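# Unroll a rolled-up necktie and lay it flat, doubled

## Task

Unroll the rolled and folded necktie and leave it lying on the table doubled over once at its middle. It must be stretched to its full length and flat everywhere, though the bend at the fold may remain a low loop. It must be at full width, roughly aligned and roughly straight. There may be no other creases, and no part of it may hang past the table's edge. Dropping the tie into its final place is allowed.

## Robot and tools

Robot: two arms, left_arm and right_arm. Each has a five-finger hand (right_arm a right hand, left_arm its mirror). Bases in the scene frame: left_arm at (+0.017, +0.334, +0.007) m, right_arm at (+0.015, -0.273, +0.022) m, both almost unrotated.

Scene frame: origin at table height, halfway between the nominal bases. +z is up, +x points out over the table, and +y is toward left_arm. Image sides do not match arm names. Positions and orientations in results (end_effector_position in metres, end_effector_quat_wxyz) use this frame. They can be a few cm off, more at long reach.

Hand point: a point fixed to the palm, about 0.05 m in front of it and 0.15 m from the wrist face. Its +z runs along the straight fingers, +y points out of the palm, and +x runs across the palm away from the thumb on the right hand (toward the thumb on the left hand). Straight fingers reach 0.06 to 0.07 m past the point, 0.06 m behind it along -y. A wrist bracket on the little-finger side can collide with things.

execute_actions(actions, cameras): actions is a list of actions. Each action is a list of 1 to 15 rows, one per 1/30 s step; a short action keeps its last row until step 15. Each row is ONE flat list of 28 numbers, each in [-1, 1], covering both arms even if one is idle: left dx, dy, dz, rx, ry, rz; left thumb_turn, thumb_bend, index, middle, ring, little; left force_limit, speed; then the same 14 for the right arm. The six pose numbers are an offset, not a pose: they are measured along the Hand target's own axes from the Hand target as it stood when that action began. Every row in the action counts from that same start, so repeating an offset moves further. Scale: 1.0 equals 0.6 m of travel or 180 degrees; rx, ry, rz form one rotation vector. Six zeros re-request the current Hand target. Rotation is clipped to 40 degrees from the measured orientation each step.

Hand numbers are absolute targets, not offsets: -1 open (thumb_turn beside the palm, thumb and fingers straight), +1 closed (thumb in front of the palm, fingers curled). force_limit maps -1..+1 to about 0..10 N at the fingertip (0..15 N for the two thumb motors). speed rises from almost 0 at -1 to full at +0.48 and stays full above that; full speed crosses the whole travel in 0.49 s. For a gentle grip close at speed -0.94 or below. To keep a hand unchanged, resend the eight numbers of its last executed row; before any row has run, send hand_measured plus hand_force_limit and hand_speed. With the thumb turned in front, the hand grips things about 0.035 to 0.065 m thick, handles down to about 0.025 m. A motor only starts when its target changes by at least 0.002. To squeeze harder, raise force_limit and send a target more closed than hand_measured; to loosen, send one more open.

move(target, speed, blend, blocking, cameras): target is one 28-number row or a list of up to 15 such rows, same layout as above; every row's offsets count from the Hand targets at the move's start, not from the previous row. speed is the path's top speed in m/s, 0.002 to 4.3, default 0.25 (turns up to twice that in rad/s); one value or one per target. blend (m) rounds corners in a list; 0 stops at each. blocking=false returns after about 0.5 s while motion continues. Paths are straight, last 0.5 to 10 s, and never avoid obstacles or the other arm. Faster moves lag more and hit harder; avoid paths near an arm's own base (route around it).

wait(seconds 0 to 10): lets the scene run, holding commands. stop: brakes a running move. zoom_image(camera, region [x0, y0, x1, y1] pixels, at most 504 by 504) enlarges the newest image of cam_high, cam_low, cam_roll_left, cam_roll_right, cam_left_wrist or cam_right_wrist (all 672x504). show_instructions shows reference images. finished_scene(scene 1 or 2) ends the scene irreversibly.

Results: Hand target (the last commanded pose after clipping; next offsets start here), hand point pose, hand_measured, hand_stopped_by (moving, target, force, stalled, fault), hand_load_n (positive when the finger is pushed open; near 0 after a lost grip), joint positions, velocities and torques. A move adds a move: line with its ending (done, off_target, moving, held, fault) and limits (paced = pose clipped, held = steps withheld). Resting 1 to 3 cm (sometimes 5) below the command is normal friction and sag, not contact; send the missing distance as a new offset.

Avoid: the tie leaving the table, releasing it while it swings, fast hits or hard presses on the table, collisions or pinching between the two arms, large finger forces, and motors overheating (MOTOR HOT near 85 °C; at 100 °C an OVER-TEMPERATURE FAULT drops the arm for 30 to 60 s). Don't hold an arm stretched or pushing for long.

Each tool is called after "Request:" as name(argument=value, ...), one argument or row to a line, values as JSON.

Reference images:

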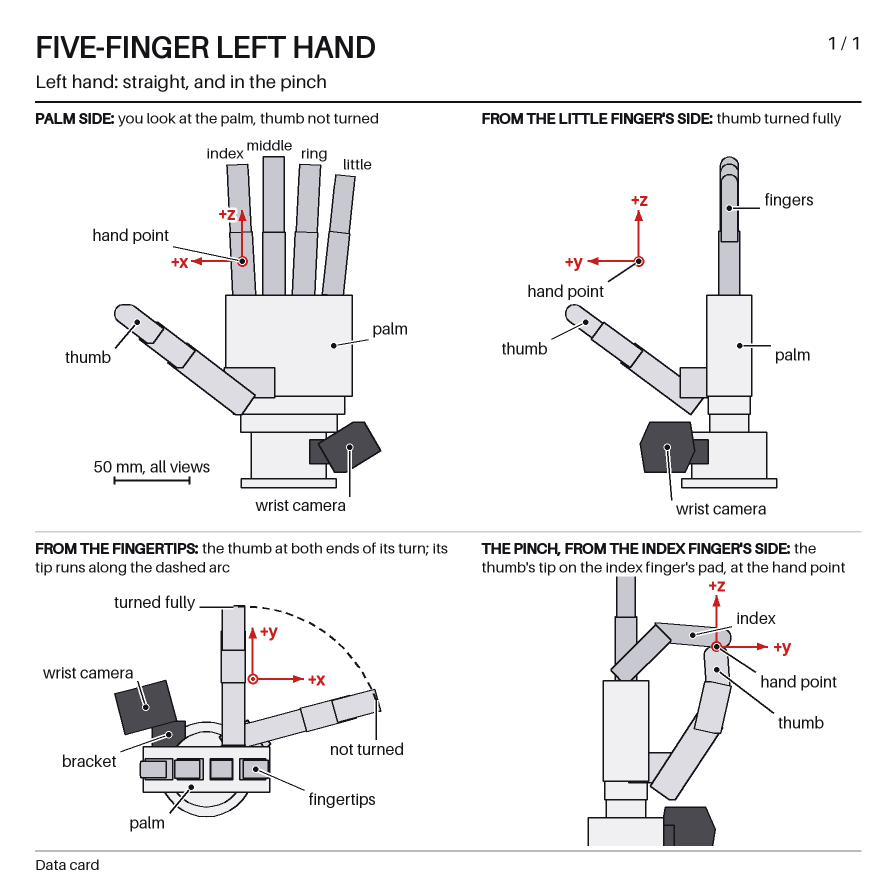

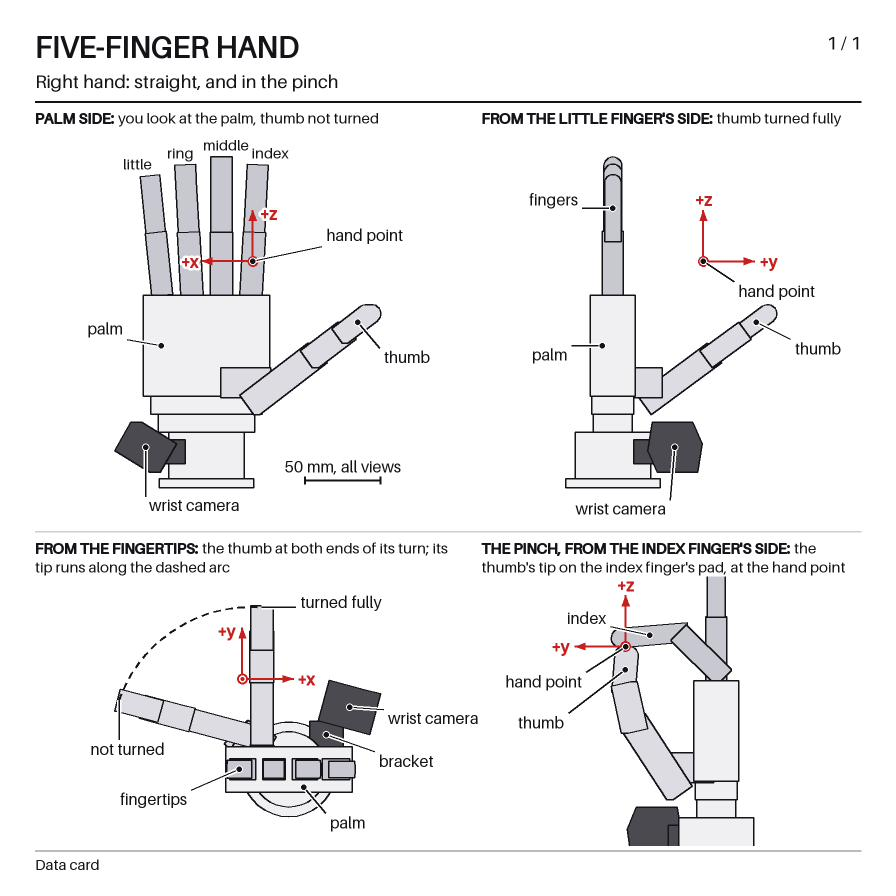

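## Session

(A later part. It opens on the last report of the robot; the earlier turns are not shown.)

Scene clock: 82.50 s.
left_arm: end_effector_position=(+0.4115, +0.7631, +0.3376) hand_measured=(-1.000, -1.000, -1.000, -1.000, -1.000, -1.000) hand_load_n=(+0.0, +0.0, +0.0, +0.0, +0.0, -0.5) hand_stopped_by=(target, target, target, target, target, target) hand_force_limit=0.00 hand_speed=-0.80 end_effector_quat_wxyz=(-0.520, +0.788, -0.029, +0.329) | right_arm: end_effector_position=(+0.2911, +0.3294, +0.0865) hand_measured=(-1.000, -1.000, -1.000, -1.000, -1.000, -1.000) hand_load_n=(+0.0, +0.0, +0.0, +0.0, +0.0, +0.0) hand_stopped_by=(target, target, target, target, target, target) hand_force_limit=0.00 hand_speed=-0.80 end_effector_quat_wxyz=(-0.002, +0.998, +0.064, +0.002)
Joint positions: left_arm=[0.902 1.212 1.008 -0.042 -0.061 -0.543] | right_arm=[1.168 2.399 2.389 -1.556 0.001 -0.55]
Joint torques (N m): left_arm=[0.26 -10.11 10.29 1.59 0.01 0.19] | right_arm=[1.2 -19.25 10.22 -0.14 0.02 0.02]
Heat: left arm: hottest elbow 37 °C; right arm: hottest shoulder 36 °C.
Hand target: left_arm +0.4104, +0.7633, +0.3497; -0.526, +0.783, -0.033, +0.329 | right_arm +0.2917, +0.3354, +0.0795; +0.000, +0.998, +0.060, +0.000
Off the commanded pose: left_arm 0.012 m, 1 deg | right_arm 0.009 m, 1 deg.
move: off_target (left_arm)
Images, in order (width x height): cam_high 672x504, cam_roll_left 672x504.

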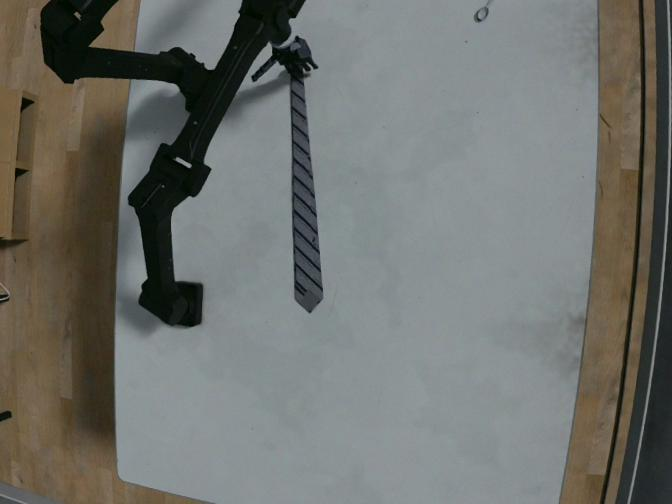

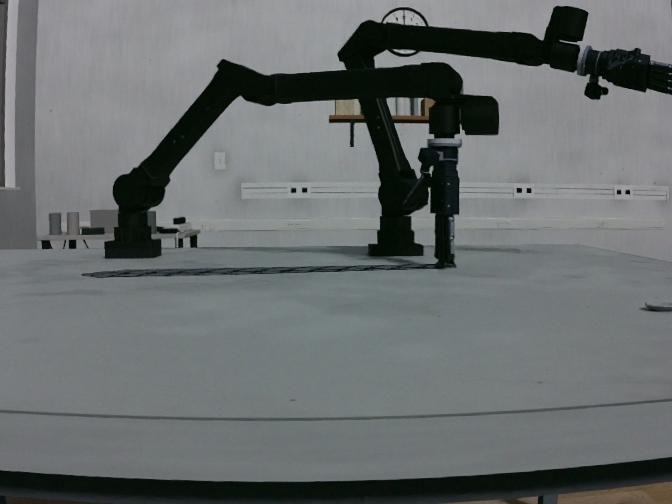

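Request:
move(
  target=[
    [0,0,0,0,0,0,-1,-1,-1,-1,-1,-1,0,-0.8,0,0,-0.15,0,0,0,-1,-1,-1,-1,-1,-1,0,-0.8],
    [0,0,0,0,0,0,-1,-1,-1,-1,-1,-1,0,-0.8,-0.1,0.15,-0.15,0,0,0,-1,-1,-1,-1,-1,-1,0,-0.8],
  ],
  speed=0.2,
  cameras=["cam_high","cam_roll_left","cam_low","cam_right_wrist"],
)

Request:
zoom_image(
  camera="cam_roll_left",
  region=[360, 235, 480, 285],
)

Request:
zoom_image(
  camera="cam_high",
  region=[250, 50, 350, 130],
)

Request:
zoom_image(
  camera="cam_low",
  region=[500, 200, 620, 270],
)

Scene clock: 90.30 s.
left_arm: end_effector_position=(+0.4115, +0.7631, +0.3376) hand_measured=(-1.000, -1.000, -1.000, -1.000, -1.000, -1.000) hand_load_n=(+0.0, +0.0, +0.0, +0.0, +0.0, +0.0) hand_stopped_by=(target, target, target, target, target, target) hand_force_limit=0.00 hand_speed=-0.80 end_effector_quat_wxyz=(-0.520, +0.788, -0.029, +0.329) | right_arm: end_effector_position=(+0.2463, +0.2346, +0.1744) hand_measured=(-1.000, -1.000, -1.000, -1.000, -1.000, -1.000) hand_load_n=(+0.0, +0.0, +0.0, +0.0, +0.0, +0.0) hand_stopped_by=(target, target, target, target, target, target) hand_force_limit=0.00 hand_speed=-0.80 end_effector_quat_wxyz=(+0.001, +0.998, +0.061, +0.000)
Joint positions: left_arm=[0.902 1.212 1.008 -0.042 -0.061 -0.543] | right_arm=[1.17 2.01 1.947 -1.509 0.001 -0.541]
Joint torques (N m): left_arm=[0.26 -10.17 10.29 1.59 0.01 0.19] | right_arm=[1.79 -16.97 7.06 0.81 0.02 0.04]
Motor temperatures (°C): left_arm=[26 36 38 23 23 23] | right_arm=[24 37 27 24 22 22]
Heat: left arm: hottest elbow 38 °C; right arm: hottest shoulder 37 °C.
Hand target: left_arm +0.4104, +0.7633, +0.3497; -0.526, +0.783, -0.033, +0.329 | right_arm +0.2427, +0.2389, +0.1695; +0.000, +0.998, +0.060, +0.000
Off the commanded pose: left_arm 0.012 m, 1 deg | right_arm 0.007 m, 0 deg.
move: off_target (left_arm)
camera_calibration:
cam_right_wrist: T_world_to_cam=[[0.382966, -0.922895, -0.0400175, 0.13244], [-0.770922, -0.34317, 0.536575, 0.170126], [-0.508936, -0.17464, -0.842903, 0.430584], [0, 0, 0, 1]] pos_world=[0.299574, 0.255807, 0.276955]
Images, in order (width x height): cam_high 672x504, cam_low 672x504, cam_roll_left 672x504, cam_right_wrist 672x504.

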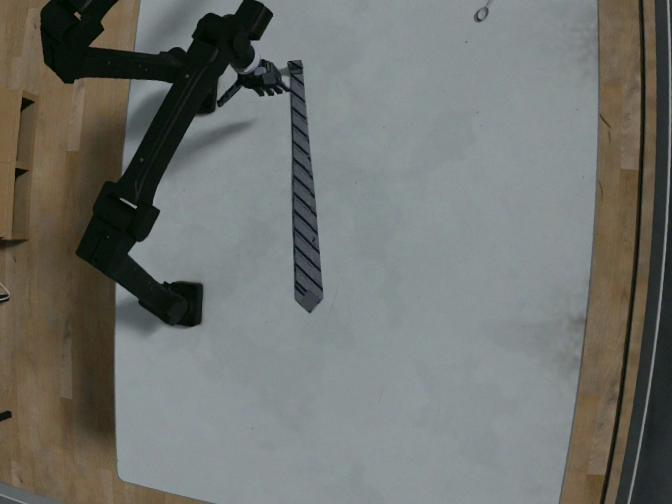

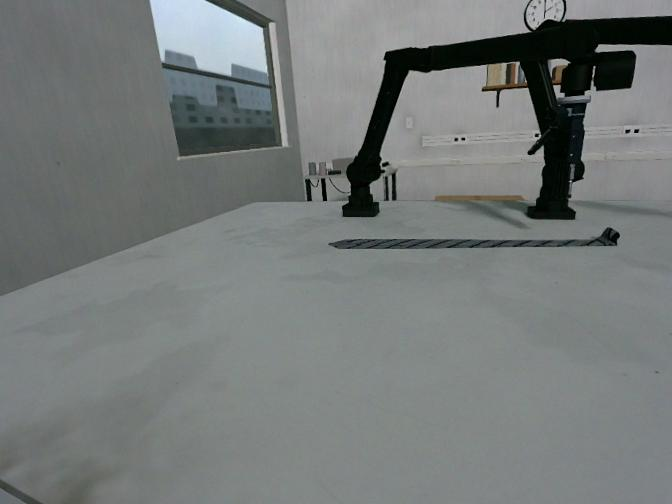

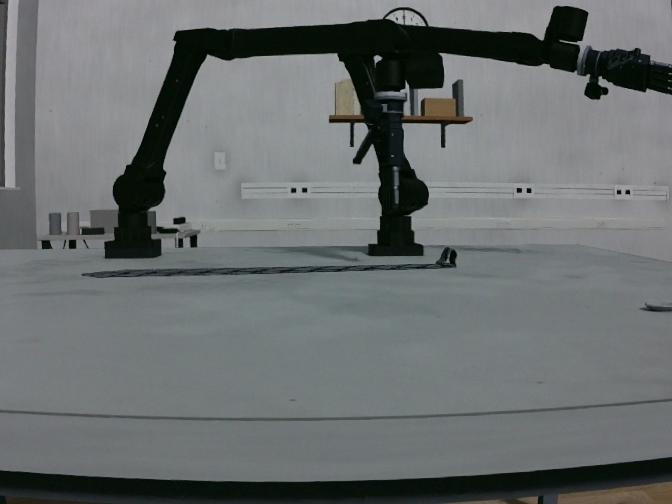

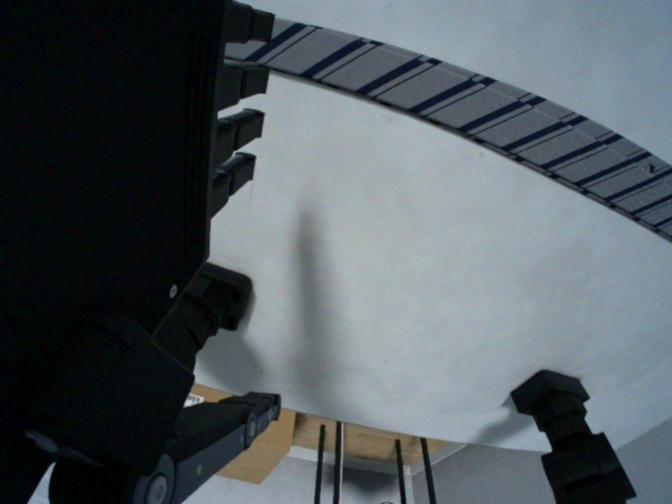

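Scaled by 4.200 from the camera's 672x504 image, which has a finer 960x720 frame.

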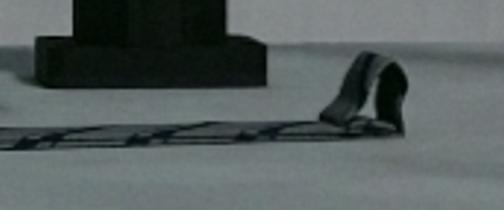

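Scaled by 5.040 from the camera's 672x504 image, which has a finer 960x720 frame.

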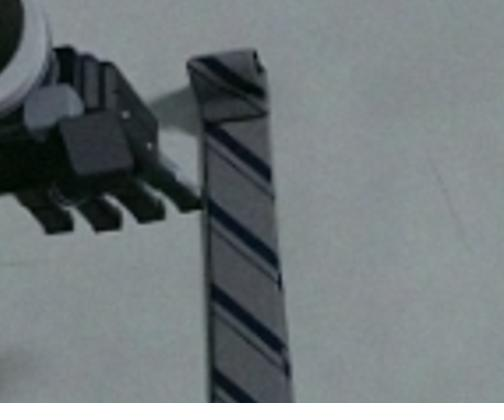

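Scaled by 4.200 from the camera's 672x504 image, which has a finer 960x720 frame.

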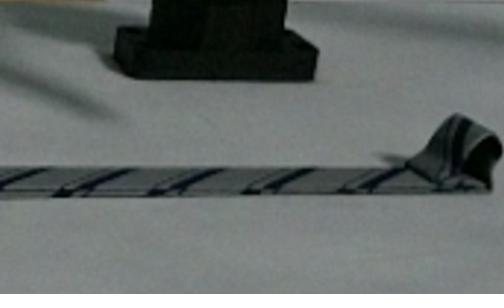

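Request:
move(
  target=[
    [0.096,-0.169,-0.046,0,0,0,-1,-1,-1,-1,-1,-1,0,-0.8,0.05,-0.063,0,0,0,0,-1,-1,-1,-1,-1,-1,0,-0.8],
    [0.096,-0.169,-0.046,0,0,0,-1,-1,-1,-1,-1,-1,0,-0.8,0.05,-0.063,0.136,0,0,0,-1,-1,-1,-1,-1,-1,0,-0.8],
    [0.096,-0.169,-0.046,0,0,0,-1,-1,-1,-1,-1,-1,0,-0.8,0.05,-0.29,0.137,0,0,0,-1,-1,-1,-1,-1,-1,0,-0.8],
  ],
  speed=0.15,
  cameras=["cam_high","cam_roll_left","cam_low"],
)

Request:
zoom_image(
  camera="cam_roll_left",
  region=[380, 215, 520, 285],
)

Request:
zoom_image(
  camera="cam_high",
  region=[250, 30, 350, 110],
)

Scene clock: 113.47 s.
left_arm: end_effector_position=(+0.4081, +0.7588, +0.4431) hand_measured=(-1.000, -1.000, -1.000, -1.000, -1.000, -1.000) hand_load_n=(-0.5, +0.0, +0.0, +0.0, +0.0, +0.0) hand_stopped_by=(target, target, target, target, target, target) hand_force_limit=0.00 hand_speed=-0.80 end_effector_quat_wxyz=(-0.513, +0.794, -0.029, +0.324) | right_arm: end_effector_position=(+0.2518, +0.4104, +0.0854) hand_measured=(-1.000, -1.000, -1.000, -1.000, -1.000, -1.000) hand_load_n=(+0.0, +0.0, +0.0, +0.0, +0.0, +0.0) hand_stopped_by=(target, target, target, target, target, target) hand_force_limit=0.00 hand_speed=-0.80 end_effector_quat_wxyz=(-0.053, +0.996, +0.064, +0.023)
Joint positions: left_arm=[0.902 1.186 1.278 -0.358 -0.061 -0.543] | right_arm=[1.255 2.648 2.878 -1.685 0.001 -0.463]
Joint torques (N m): left_arm=[0.32 -8.47 13.11 1.58 0 0.19] | right_arm=[1.14 -21.71 10.55 0.06 0.04 0.02]
Heat: left arm: hottest elbow 39 °C; right arm: hottest shoulder 37 °C.
Hand target: left_arm +0.4104, +0.7633, +0.4695; -0.526, +0.783, -0.033, +0.329 | right_arm +0.2518, +0.4153, +0.0874; +0.000, +0.998, +0.060, +0.000
Off the commanded pose: left_arm 0.027 m, 2 deg | right_arm 0.005 m, 7 deg.
joint sent to its limit (right arm) — joint 4 (wrist pitch), lower limit. The joint targets are off in orientation, not in position.
move: off_target (left_arm, right_arm)
Images, in order (width x height): cam_high 672x504, cam_low 672x504, cam_roll_left 672x504.

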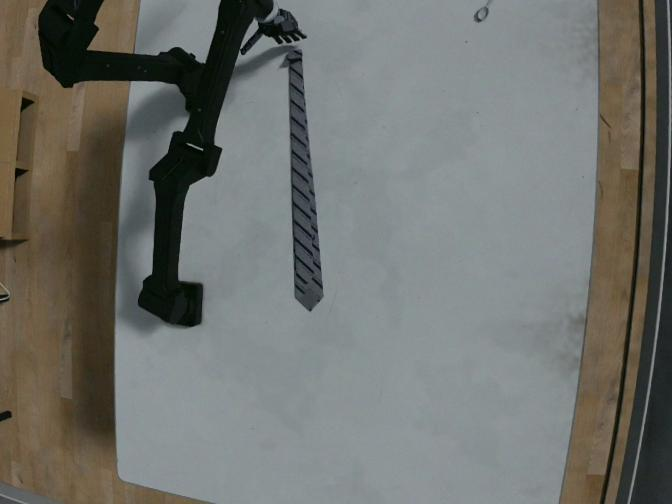

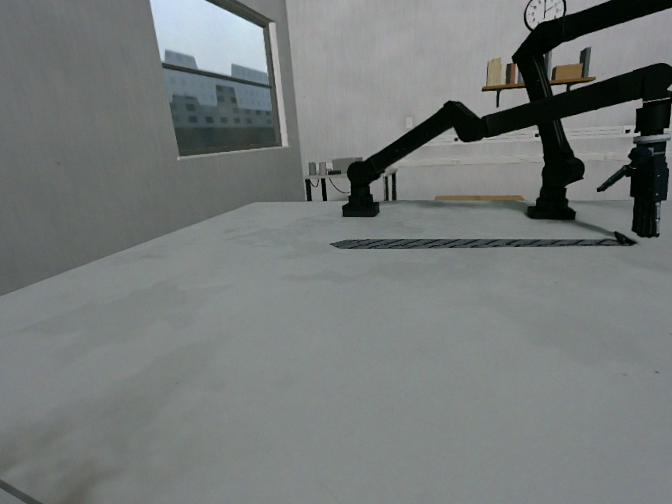

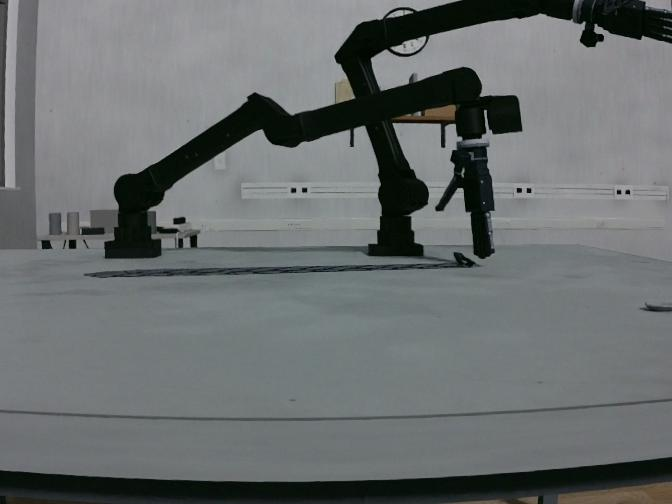

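Scaled by 3.600 from the camera's 672x504 image, which has a finer 960x720 frame.

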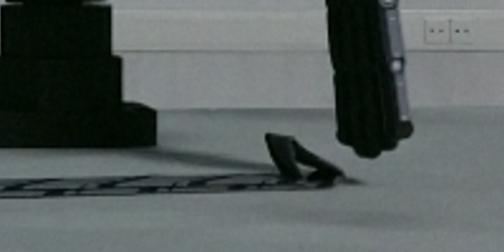

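Scaled by 5.040 from the camera's 672x504 image, which has a finer 960x720 frame.

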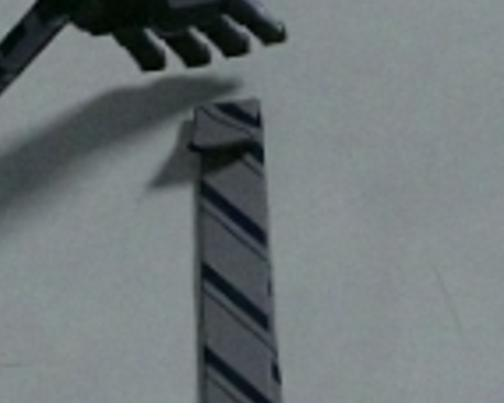

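Request:
move(
  target=[
    [0,0,0,0,0,0,-1,-1,-1,-1,-1,-1,0,-0.8,0,0,-0.15,0,0,0,-1,-1,-1,-1,-1,-1,0,-0.8],
    [0,0,0,0,0,0,-1,-1,-1,-1,-1,-1,0,-0.8,-0.15,0.4,-0.15,0,0,0,-1,-1,-1,-1,-1,-1,0,-0.8],
  ],
  speed=0.25,
  cameras=["cam_high","cam_roll_left","cam_low","cam_roll_right","cam_right_wrist"],
)

Request:
zoom_image(
  camera="cam_roll_left",
  region=[440, 245, 500, 275],
)

Request:
zoom_image(
  camera="cam_high",
  region=[270, 30, 320, 80],
)

Request:
zoom_image(
  camera="cam_low",
  region=[590, 220, 650, 260],
)

Scene clock: 132.33 s.
left_arm: end_effector_position=(+0.4081, +0.7588, +0.4431) hand_measured=(-1.000, -1.000, -1.000, -1.000, -1.000, -1.000) hand_load_n=(+0.0, +0.0, +0.0, +0.0, +0.0, +0.0) hand_stopped_by=(target, target, target, target, target, target) hand_force_limit=0.00 hand_speed=-0.80 end_effector_quat_wxyz=(-0.513, +0.794, -0.029, +0.324) | right_arm: end_effector_position=(+0.1869, +0.1642, +0.1740) hand_measured=(-1.000, -1.000, -1.000, -1.000, -1.000, -1.000) hand_load_n=(+0.0, +0.0, +0.0, +0.0, +0.0, +0.0) hand_stopped_by=(target, target, target, target, target, target) hand_force_limit=0.00 hand_speed=-0.80 end_effector_quat_wxyz=(+0.009, +0.998, +0.057, -0.004)
Joint positions: left_arm=[0.902 1.186 1.278 -0.358 -0.061 -0.543] | right_arm=[1.217 1.78 1.6 -1.41 0.001 -0.486]
Joint torques (N m): left_arm=[0.26 -8.53 13.11 1.58 0 0.19] | right_arm=[0.73 -14.86 7.24 0.73 0.03 -0.18]
Heat: left arm: hottest elbow 42 °C; right arm: hottest shoulder 37 °C.
Hand target: left_arm +0.4104, +0.7633, +0.4695; -0.526, +0.783, -0.033, +0.329 | right_arm +0.1909, +0.1662, +0.1772; +0.000, +0.998, +0.060, +0.000
Off the commanded pose: left_arm 0.027 m, 2 deg | right_arm 0.006 m, 1 deg.
move: off_target (left_arm)
camera_calibration:
cam_right_wrist: T_world_to_cam=[[0.374652, -0.926775, -0.0268884, 0.0900669], [-0.770429, -0.327321, 0.547083, 0.0959261], [-0.515824, -0.18425, -0.836646, 0.389535], [0, 0, 0, 1]] pos_world=[0.241092, 0.186642, 0.275845]
Images, in order (width x height): cam_high 672x504, cam_low 672x504, cam_roll_left 672x504, cam_roll_right 672x504, cam_right_wrist 672x504.

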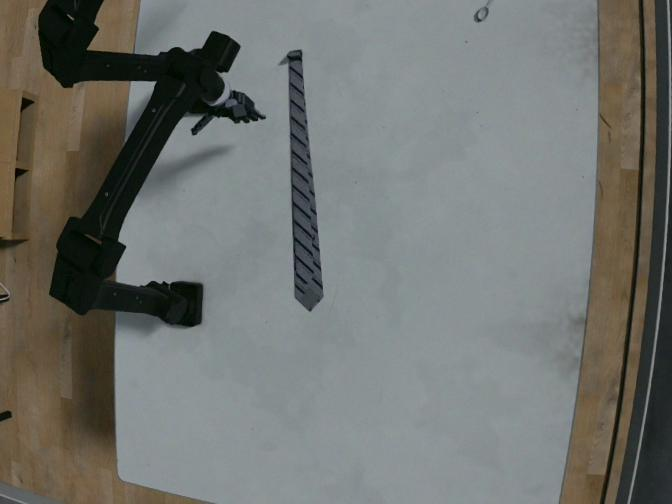

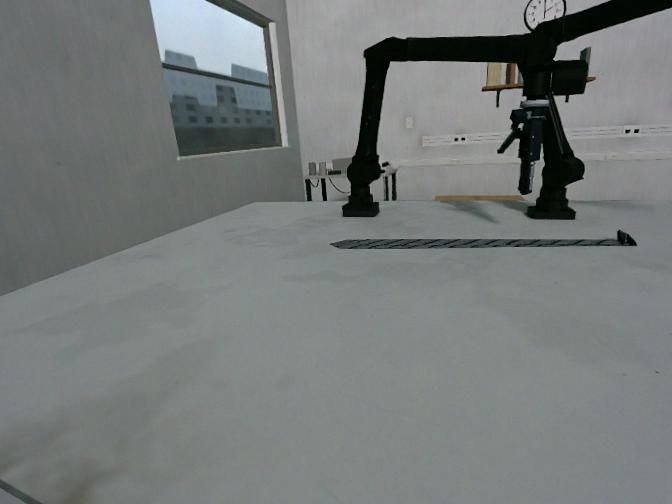

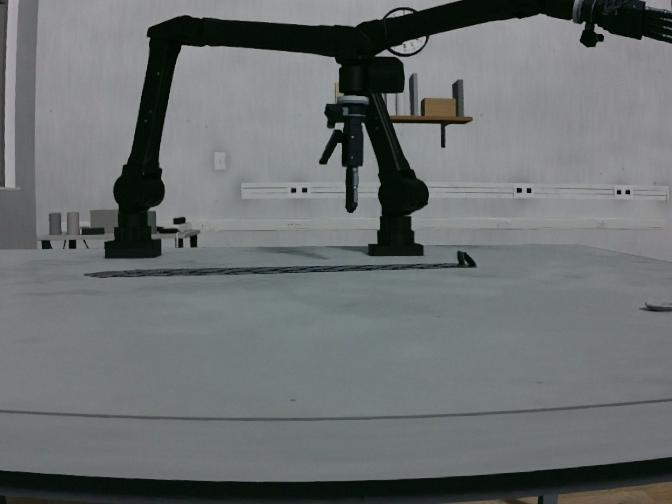

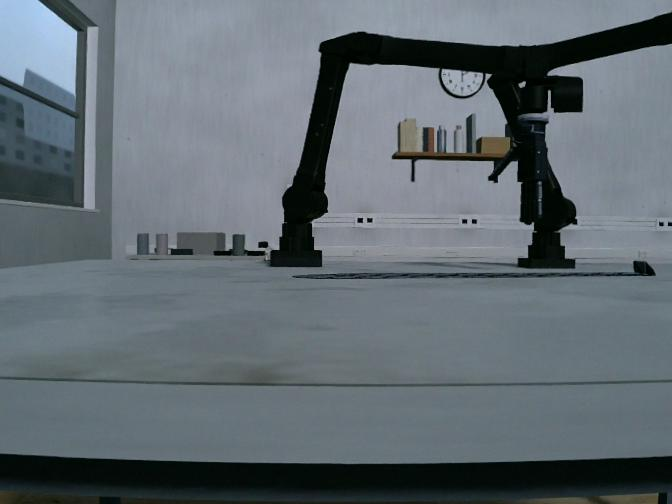

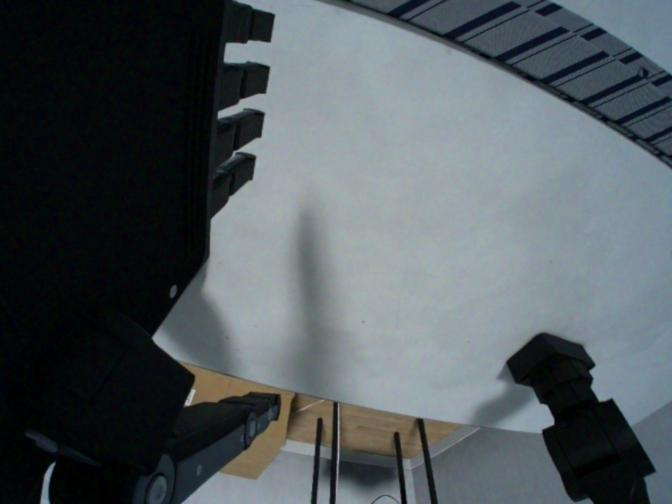

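Scaled by 8.400 from the camera's 672x504 image, which has a finer 960x720 frame.

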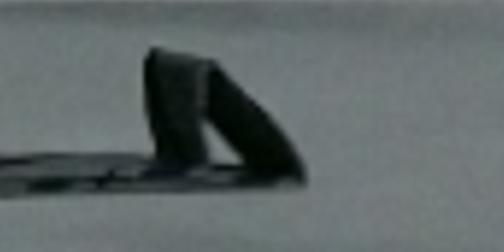

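Scaled by 10.080 from the camera's 672x504 image, which has a finer 960x720 frame.

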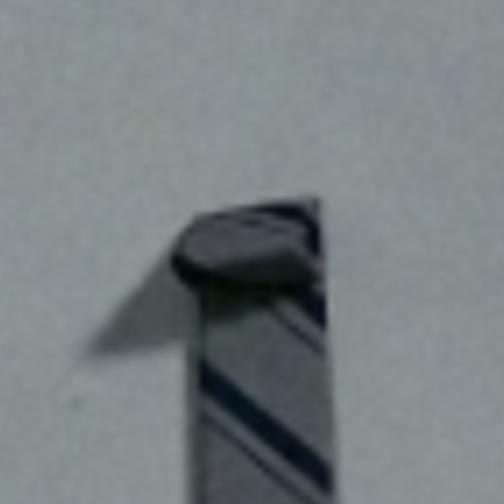

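Scaled by 8.400 from the camera's 672x504 image, which has a finer 960x720 frame.

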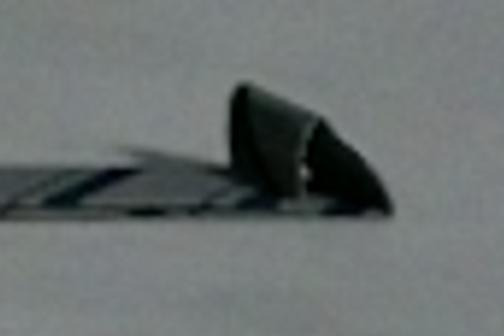

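Request:
zoom_image(
  camera="cam_high",
  region=[270, 240, 350, 320],
)

Request:
zoom_image(
  camera="cam_low",
  region=[320, 220, 440, 260],
)

Request:
zoom_image(
  camera="cam_roll_right",
  region=[600, 240, 672, 290],
)

Request:
zoom_image(
  camera="cam_high",
  region=[260, 50, 340, 150],
)

Scaled by 6.300 from the camera's 672x504 image, which has a finer 960x720 frame.

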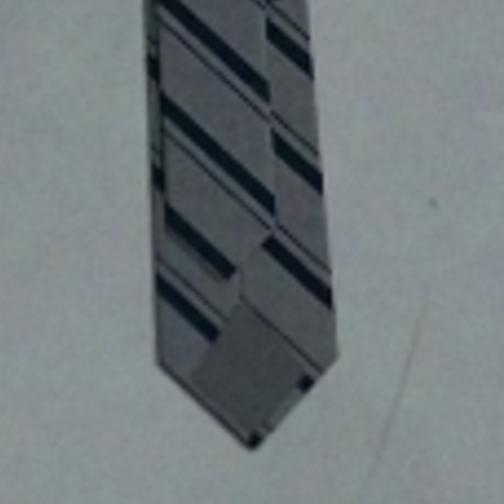

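Scaled by 4.200 from the camera's 672x504 image, which has a finer 960x720 frame.

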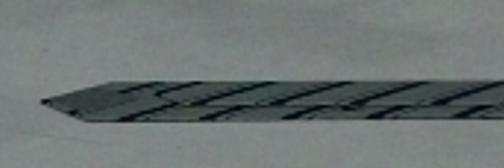

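Scaled by 7.000 from the camera's 672x504 image, which has a finer 960x720 frame.

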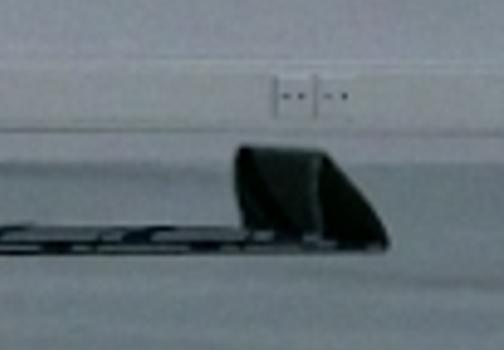

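Scaled by 5.040 from the camera's 672x504 image, which has a finer 960x720 frame.

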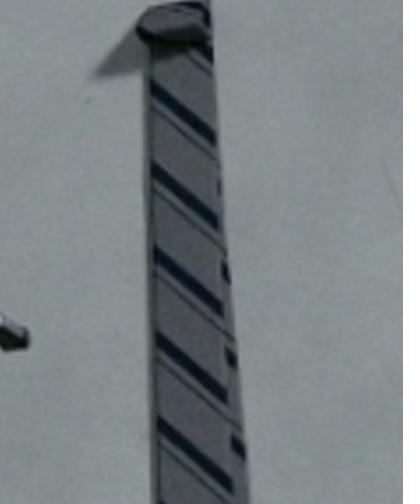

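Request:
move(
  target=[
    [0,0,0,0,0,0,-1,-1,-1,-1,-1,-1,0,-0.8,0.1625,-0.219,0,0,0,0,-1,-1,-1,-1,-1,-1,0,-0.8],
    [0,0,0,0,0,0,-1,-1,-1,-1,-1,-1,0,-0.8,0.1625,-0.219,0.174,0,0,0,-1,-1,-1,-1,-1,-1,0,-0.8],
    [0,0,0,0,0,0,-1,-1,-1,-1,-1,-1,0,-0.8,0.1625,-0.11,0.174,0,0,0,-1,-1,-1,-1,-1,-1,0,-0.8],
  ],
  speed=0.15,
  cameras=["cam_high","cam_roll_left"],
)

Request:
zoom_image(
  camera="cam_roll_left",
  region=[400, 235, 500, 285],
)

Request:
zoom_image(
  camera="cam_high",
  region=[260, 30, 340, 110],
)

Request:
zoom_image(
  camera="cam_high",
  region=[270, 240, 350, 320],
)

Scene clock: 157.00 s.
left_arm: end_effector_position=(+0.4081, +0.7588, +0.4431) hand_measured=(-1.000, -1.000, -1.000, -1.000, -1.000, -1.000) hand_load_n=(+0.0, +0.0, +0.0, -0.5, +0.0, +0.0) hand_stopped_by=(target, target, target, target, target, target) hand_force_limit=0.00 hand_speed=-0.80 end_effector_quat_wxyz=(-0.513, +0.794, -0.029, +0.324) | right_arm: end_effector_position=(+0.2793, +0.2434, +0.0797) hand_measured=(-1.000, -1.000, -1.000, -1.000, -1.000, -1.000) hand_load_n=(+0.0, +0.0, +0.0, -0.5, +0.0, +0.0) hand_stopped_by=(target, target, target, target, target, target) hand_force_limit=0.00 hand_speed=-0.80 end_effector_quat_wxyz=(-0.001, +0.999, +0.054, +0.000)
Joint positions: left_arm=[0.902 1.186 1.278 -0.358 -0.061 -0.543] | right_arm=[1.128 2.117 1.871 -1.323 0 -0.57]
Joint torques (N m): left_arm=[0.38 -8.53 13.12 1.58 0 0.2] | right_arm=[1.2 -17.9 6.3 0.91 0.06 -0.15]
Motor temperatures (°C): left_arm=[26 34 44 23 23 23] | right_arm=[24 36 27 24 22 22]
Heat: left arm: hottest elbow 44 °C; right arm: hottest shoulder 36 °C.
Hand target: left_arm +0.4104, +0.7633, +0.4695; -0.526, +0.783, -0.033, +0.329 | right_arm +0.2801, +0.2434, +0.0729; +0.000, +0.998, +0.060, +0.000
Off the commanded pose: left_arm 0.027 m, 2 deg | right_arm 0.007 m, 1 deg.
move: off_target (left_arm)
Images, in order (width x height): cam_high 672x504, cam_roll_left 672x504.

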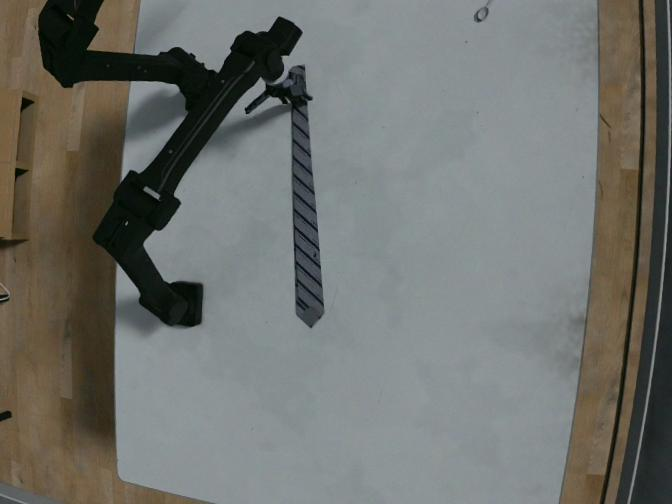

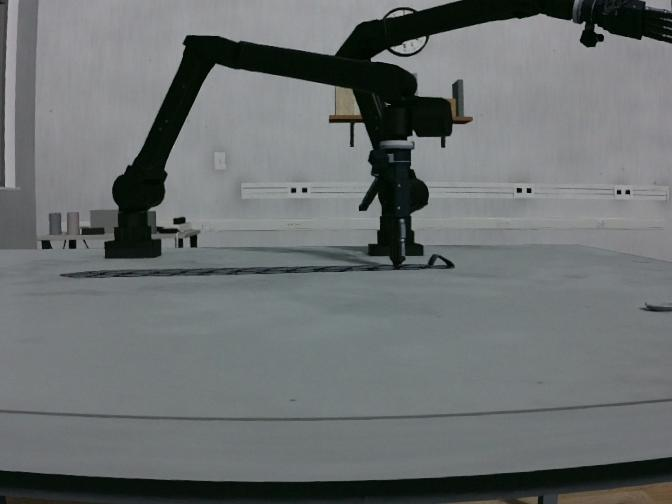

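Scaled by 5.040 from the camera's 672x504 image, which has a finer 960x720 frame.

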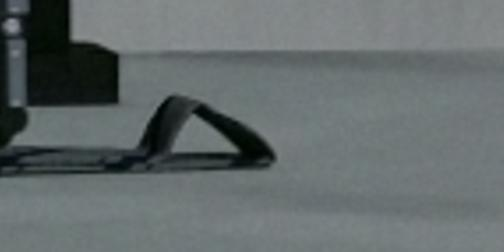

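Scaled by 6.300 from the camera's 672x504 image, which has a finer 960x720 frame.

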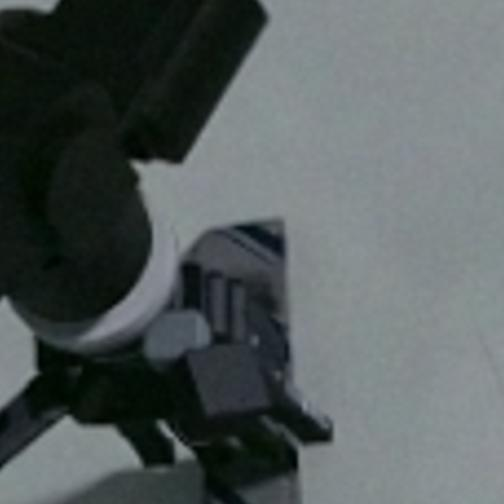

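Scaled by 6.300 from the camera's 672x504 image, which has a finer 960x720 frame.

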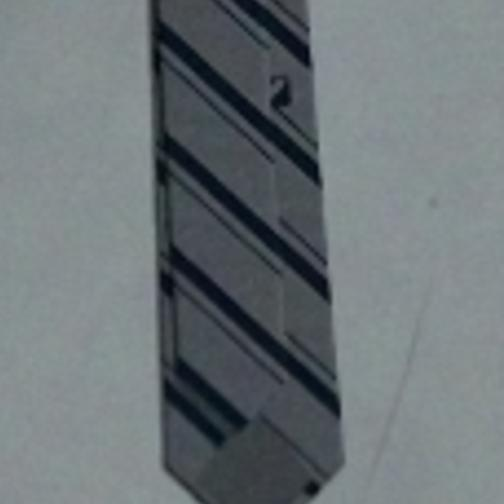

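Request:
move(
  target=[
    [0,0,0,0,0,0,-1,-1,-1,-1,-1,-1,0,-0.8,0,0,-0.05,0,0,0,-1,-1,-1,-1,-1,-1,0,-0.8],
    [0,0,0,0,0,0,-1,-1,-1,-1,-1,-1,0,-0.8,0,-0.077,-0.05,0,0,0,-1,-1,-1,-1,-1,-1,0,-0.8],
    [0,0,0,0,0,0,-1,-1,-1,-1,-1,-1,0,-0.8,0,-0.077,0,0,0,0,-1,-1,-1,-1,-1,-1,0,-0.8],
    [0,0,0,0,0,0,-1,-1,-1,-1,-1,-1,0,-0.8,0,0.03,0,0,0,0,-1,-1,-1,-1,-1,-1,0,-0.8],
    [0,0,0,0,0,0,-1,-1,-1,-1,-1,-1,0,-0.8,0,0.03,-0.15,0,0,0,-1,-1,-1,-1,-1,-1,0,-0.8],
    [0,0,0,0,0,0,-1,-1,-1,-1,-1,-1,0,-0.8,-0.2,0.15,-0.15,0,0,0,-1,-1,-1,-1,-1,-1,0,-0.8],
  ],
  speed=0.17,
  cameras=["cam_high","cam_roll_left"],
)

Request:
zoom_image(
  camera="cam_roll_left",
  region=[400, 235, 500, 285],
)

Request:
zoom_image(
  camera="cam_high",
  region=[260, 50, 340, 130],
)

Request:
zoom_image(
  camera="cam_high",
  region=[270, 270, 350, 350],
)

Scene clock: 172.37 s.
left_arm: end_effector_position=(+0.4081, +0.7588, +0.4431) hand_measured=(-1.000, -1.000, -1.000, -1.000, -1.000, -1.000) hand_load_n=(+0.0, +0.0, +0.0, +0.0, +0.0, +0.0) hand_stopped_by=(target, target, target, target, target, target) hand_force_limit=0.00 hand_speed=-0.80 end_effector_quat_wxyz=(-0.513, +0.794, -0.029, +0.324) | right_arm: end_effector_position=(+0.1714, +0.1370, +0.1626) hand_measured=(-1.000, -1.000, -1.000, -1.000, -1.000, -1.000) hand_load_n=(+0.0, -0.5, +0.0, +0.0, +0.0, +0.0) hand_stopped_by=(target, target, target, target, target, target) hand_force_limit=0.00 hand_speed=-0.80 end_effector_quat_wxyz=(+0.005, +0.998, +0.064, -0.004)
Joint positions: left_arm=[0.902 1.186 1.278 -0.358 -0.061 -0.543] | right_arm=[1.226 1.701 1.465 -1.346 -0.003 -0.491]
Joint torques (N m): left_arm=[0.44 -8.59 13.09 1.58 0 0.19] | right_arm=[1.26 -13.39 6.9 0.79 0.16 0.02]
Heat: left arm: hottest elbow 45 °C; right arm: hottest shoulder 36 °C.
Hand target: left_arm +0.4104, +0.7633, +0.4695; -0.526, +0.783, -0.033, +0.329 | right_arm +0.1716, +0.1397, +0.1627; +0.000, +0.998, +0.060, +0.000
Off the commanded pose: left_arm 0.027 m, 2 deg | right_arm 0.003 m, 1 deg.
move: off_target (left_arm)
Images, in order (width x height): cam_high 672x504, cam_roll_left 672x504.

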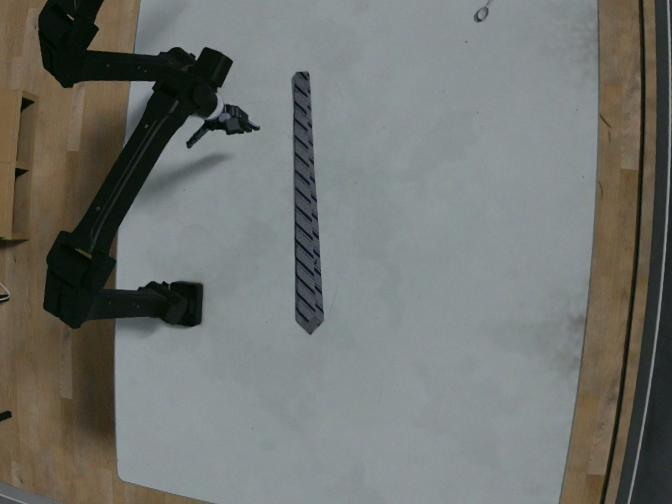

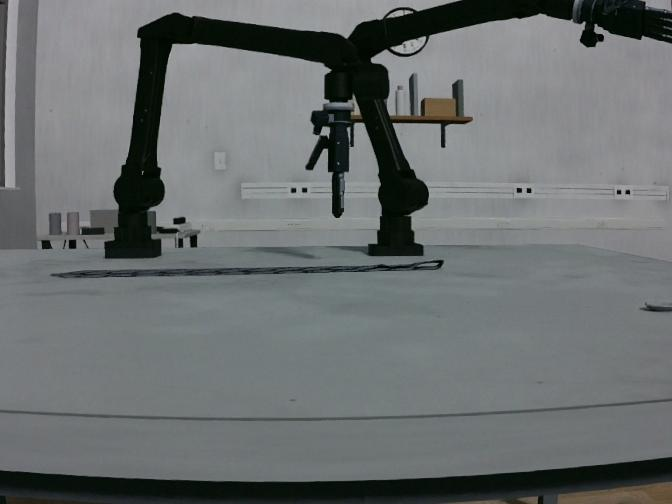

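Scaled by 5.040 from the camera's 672x504 image, which has a finer 960x720 frame.

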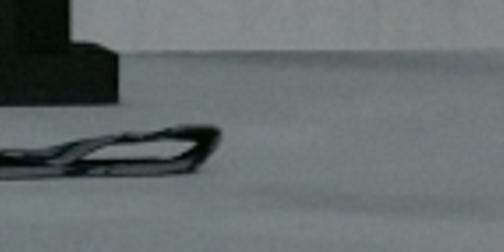

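Scaled by 6.300 from the camera's 672x504 image, which has a finer 960x720 frame.

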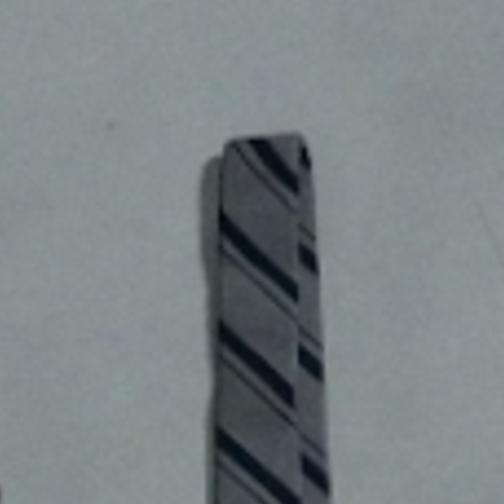

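Scaled by 6.300 from the camera's 672x504 image, which has a finer 960x720 frame.

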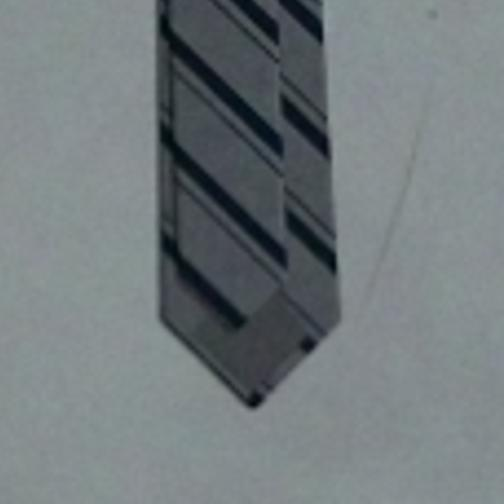

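Request:
finished_scene(
  scene=2,
)

The scene is finished: the task was done.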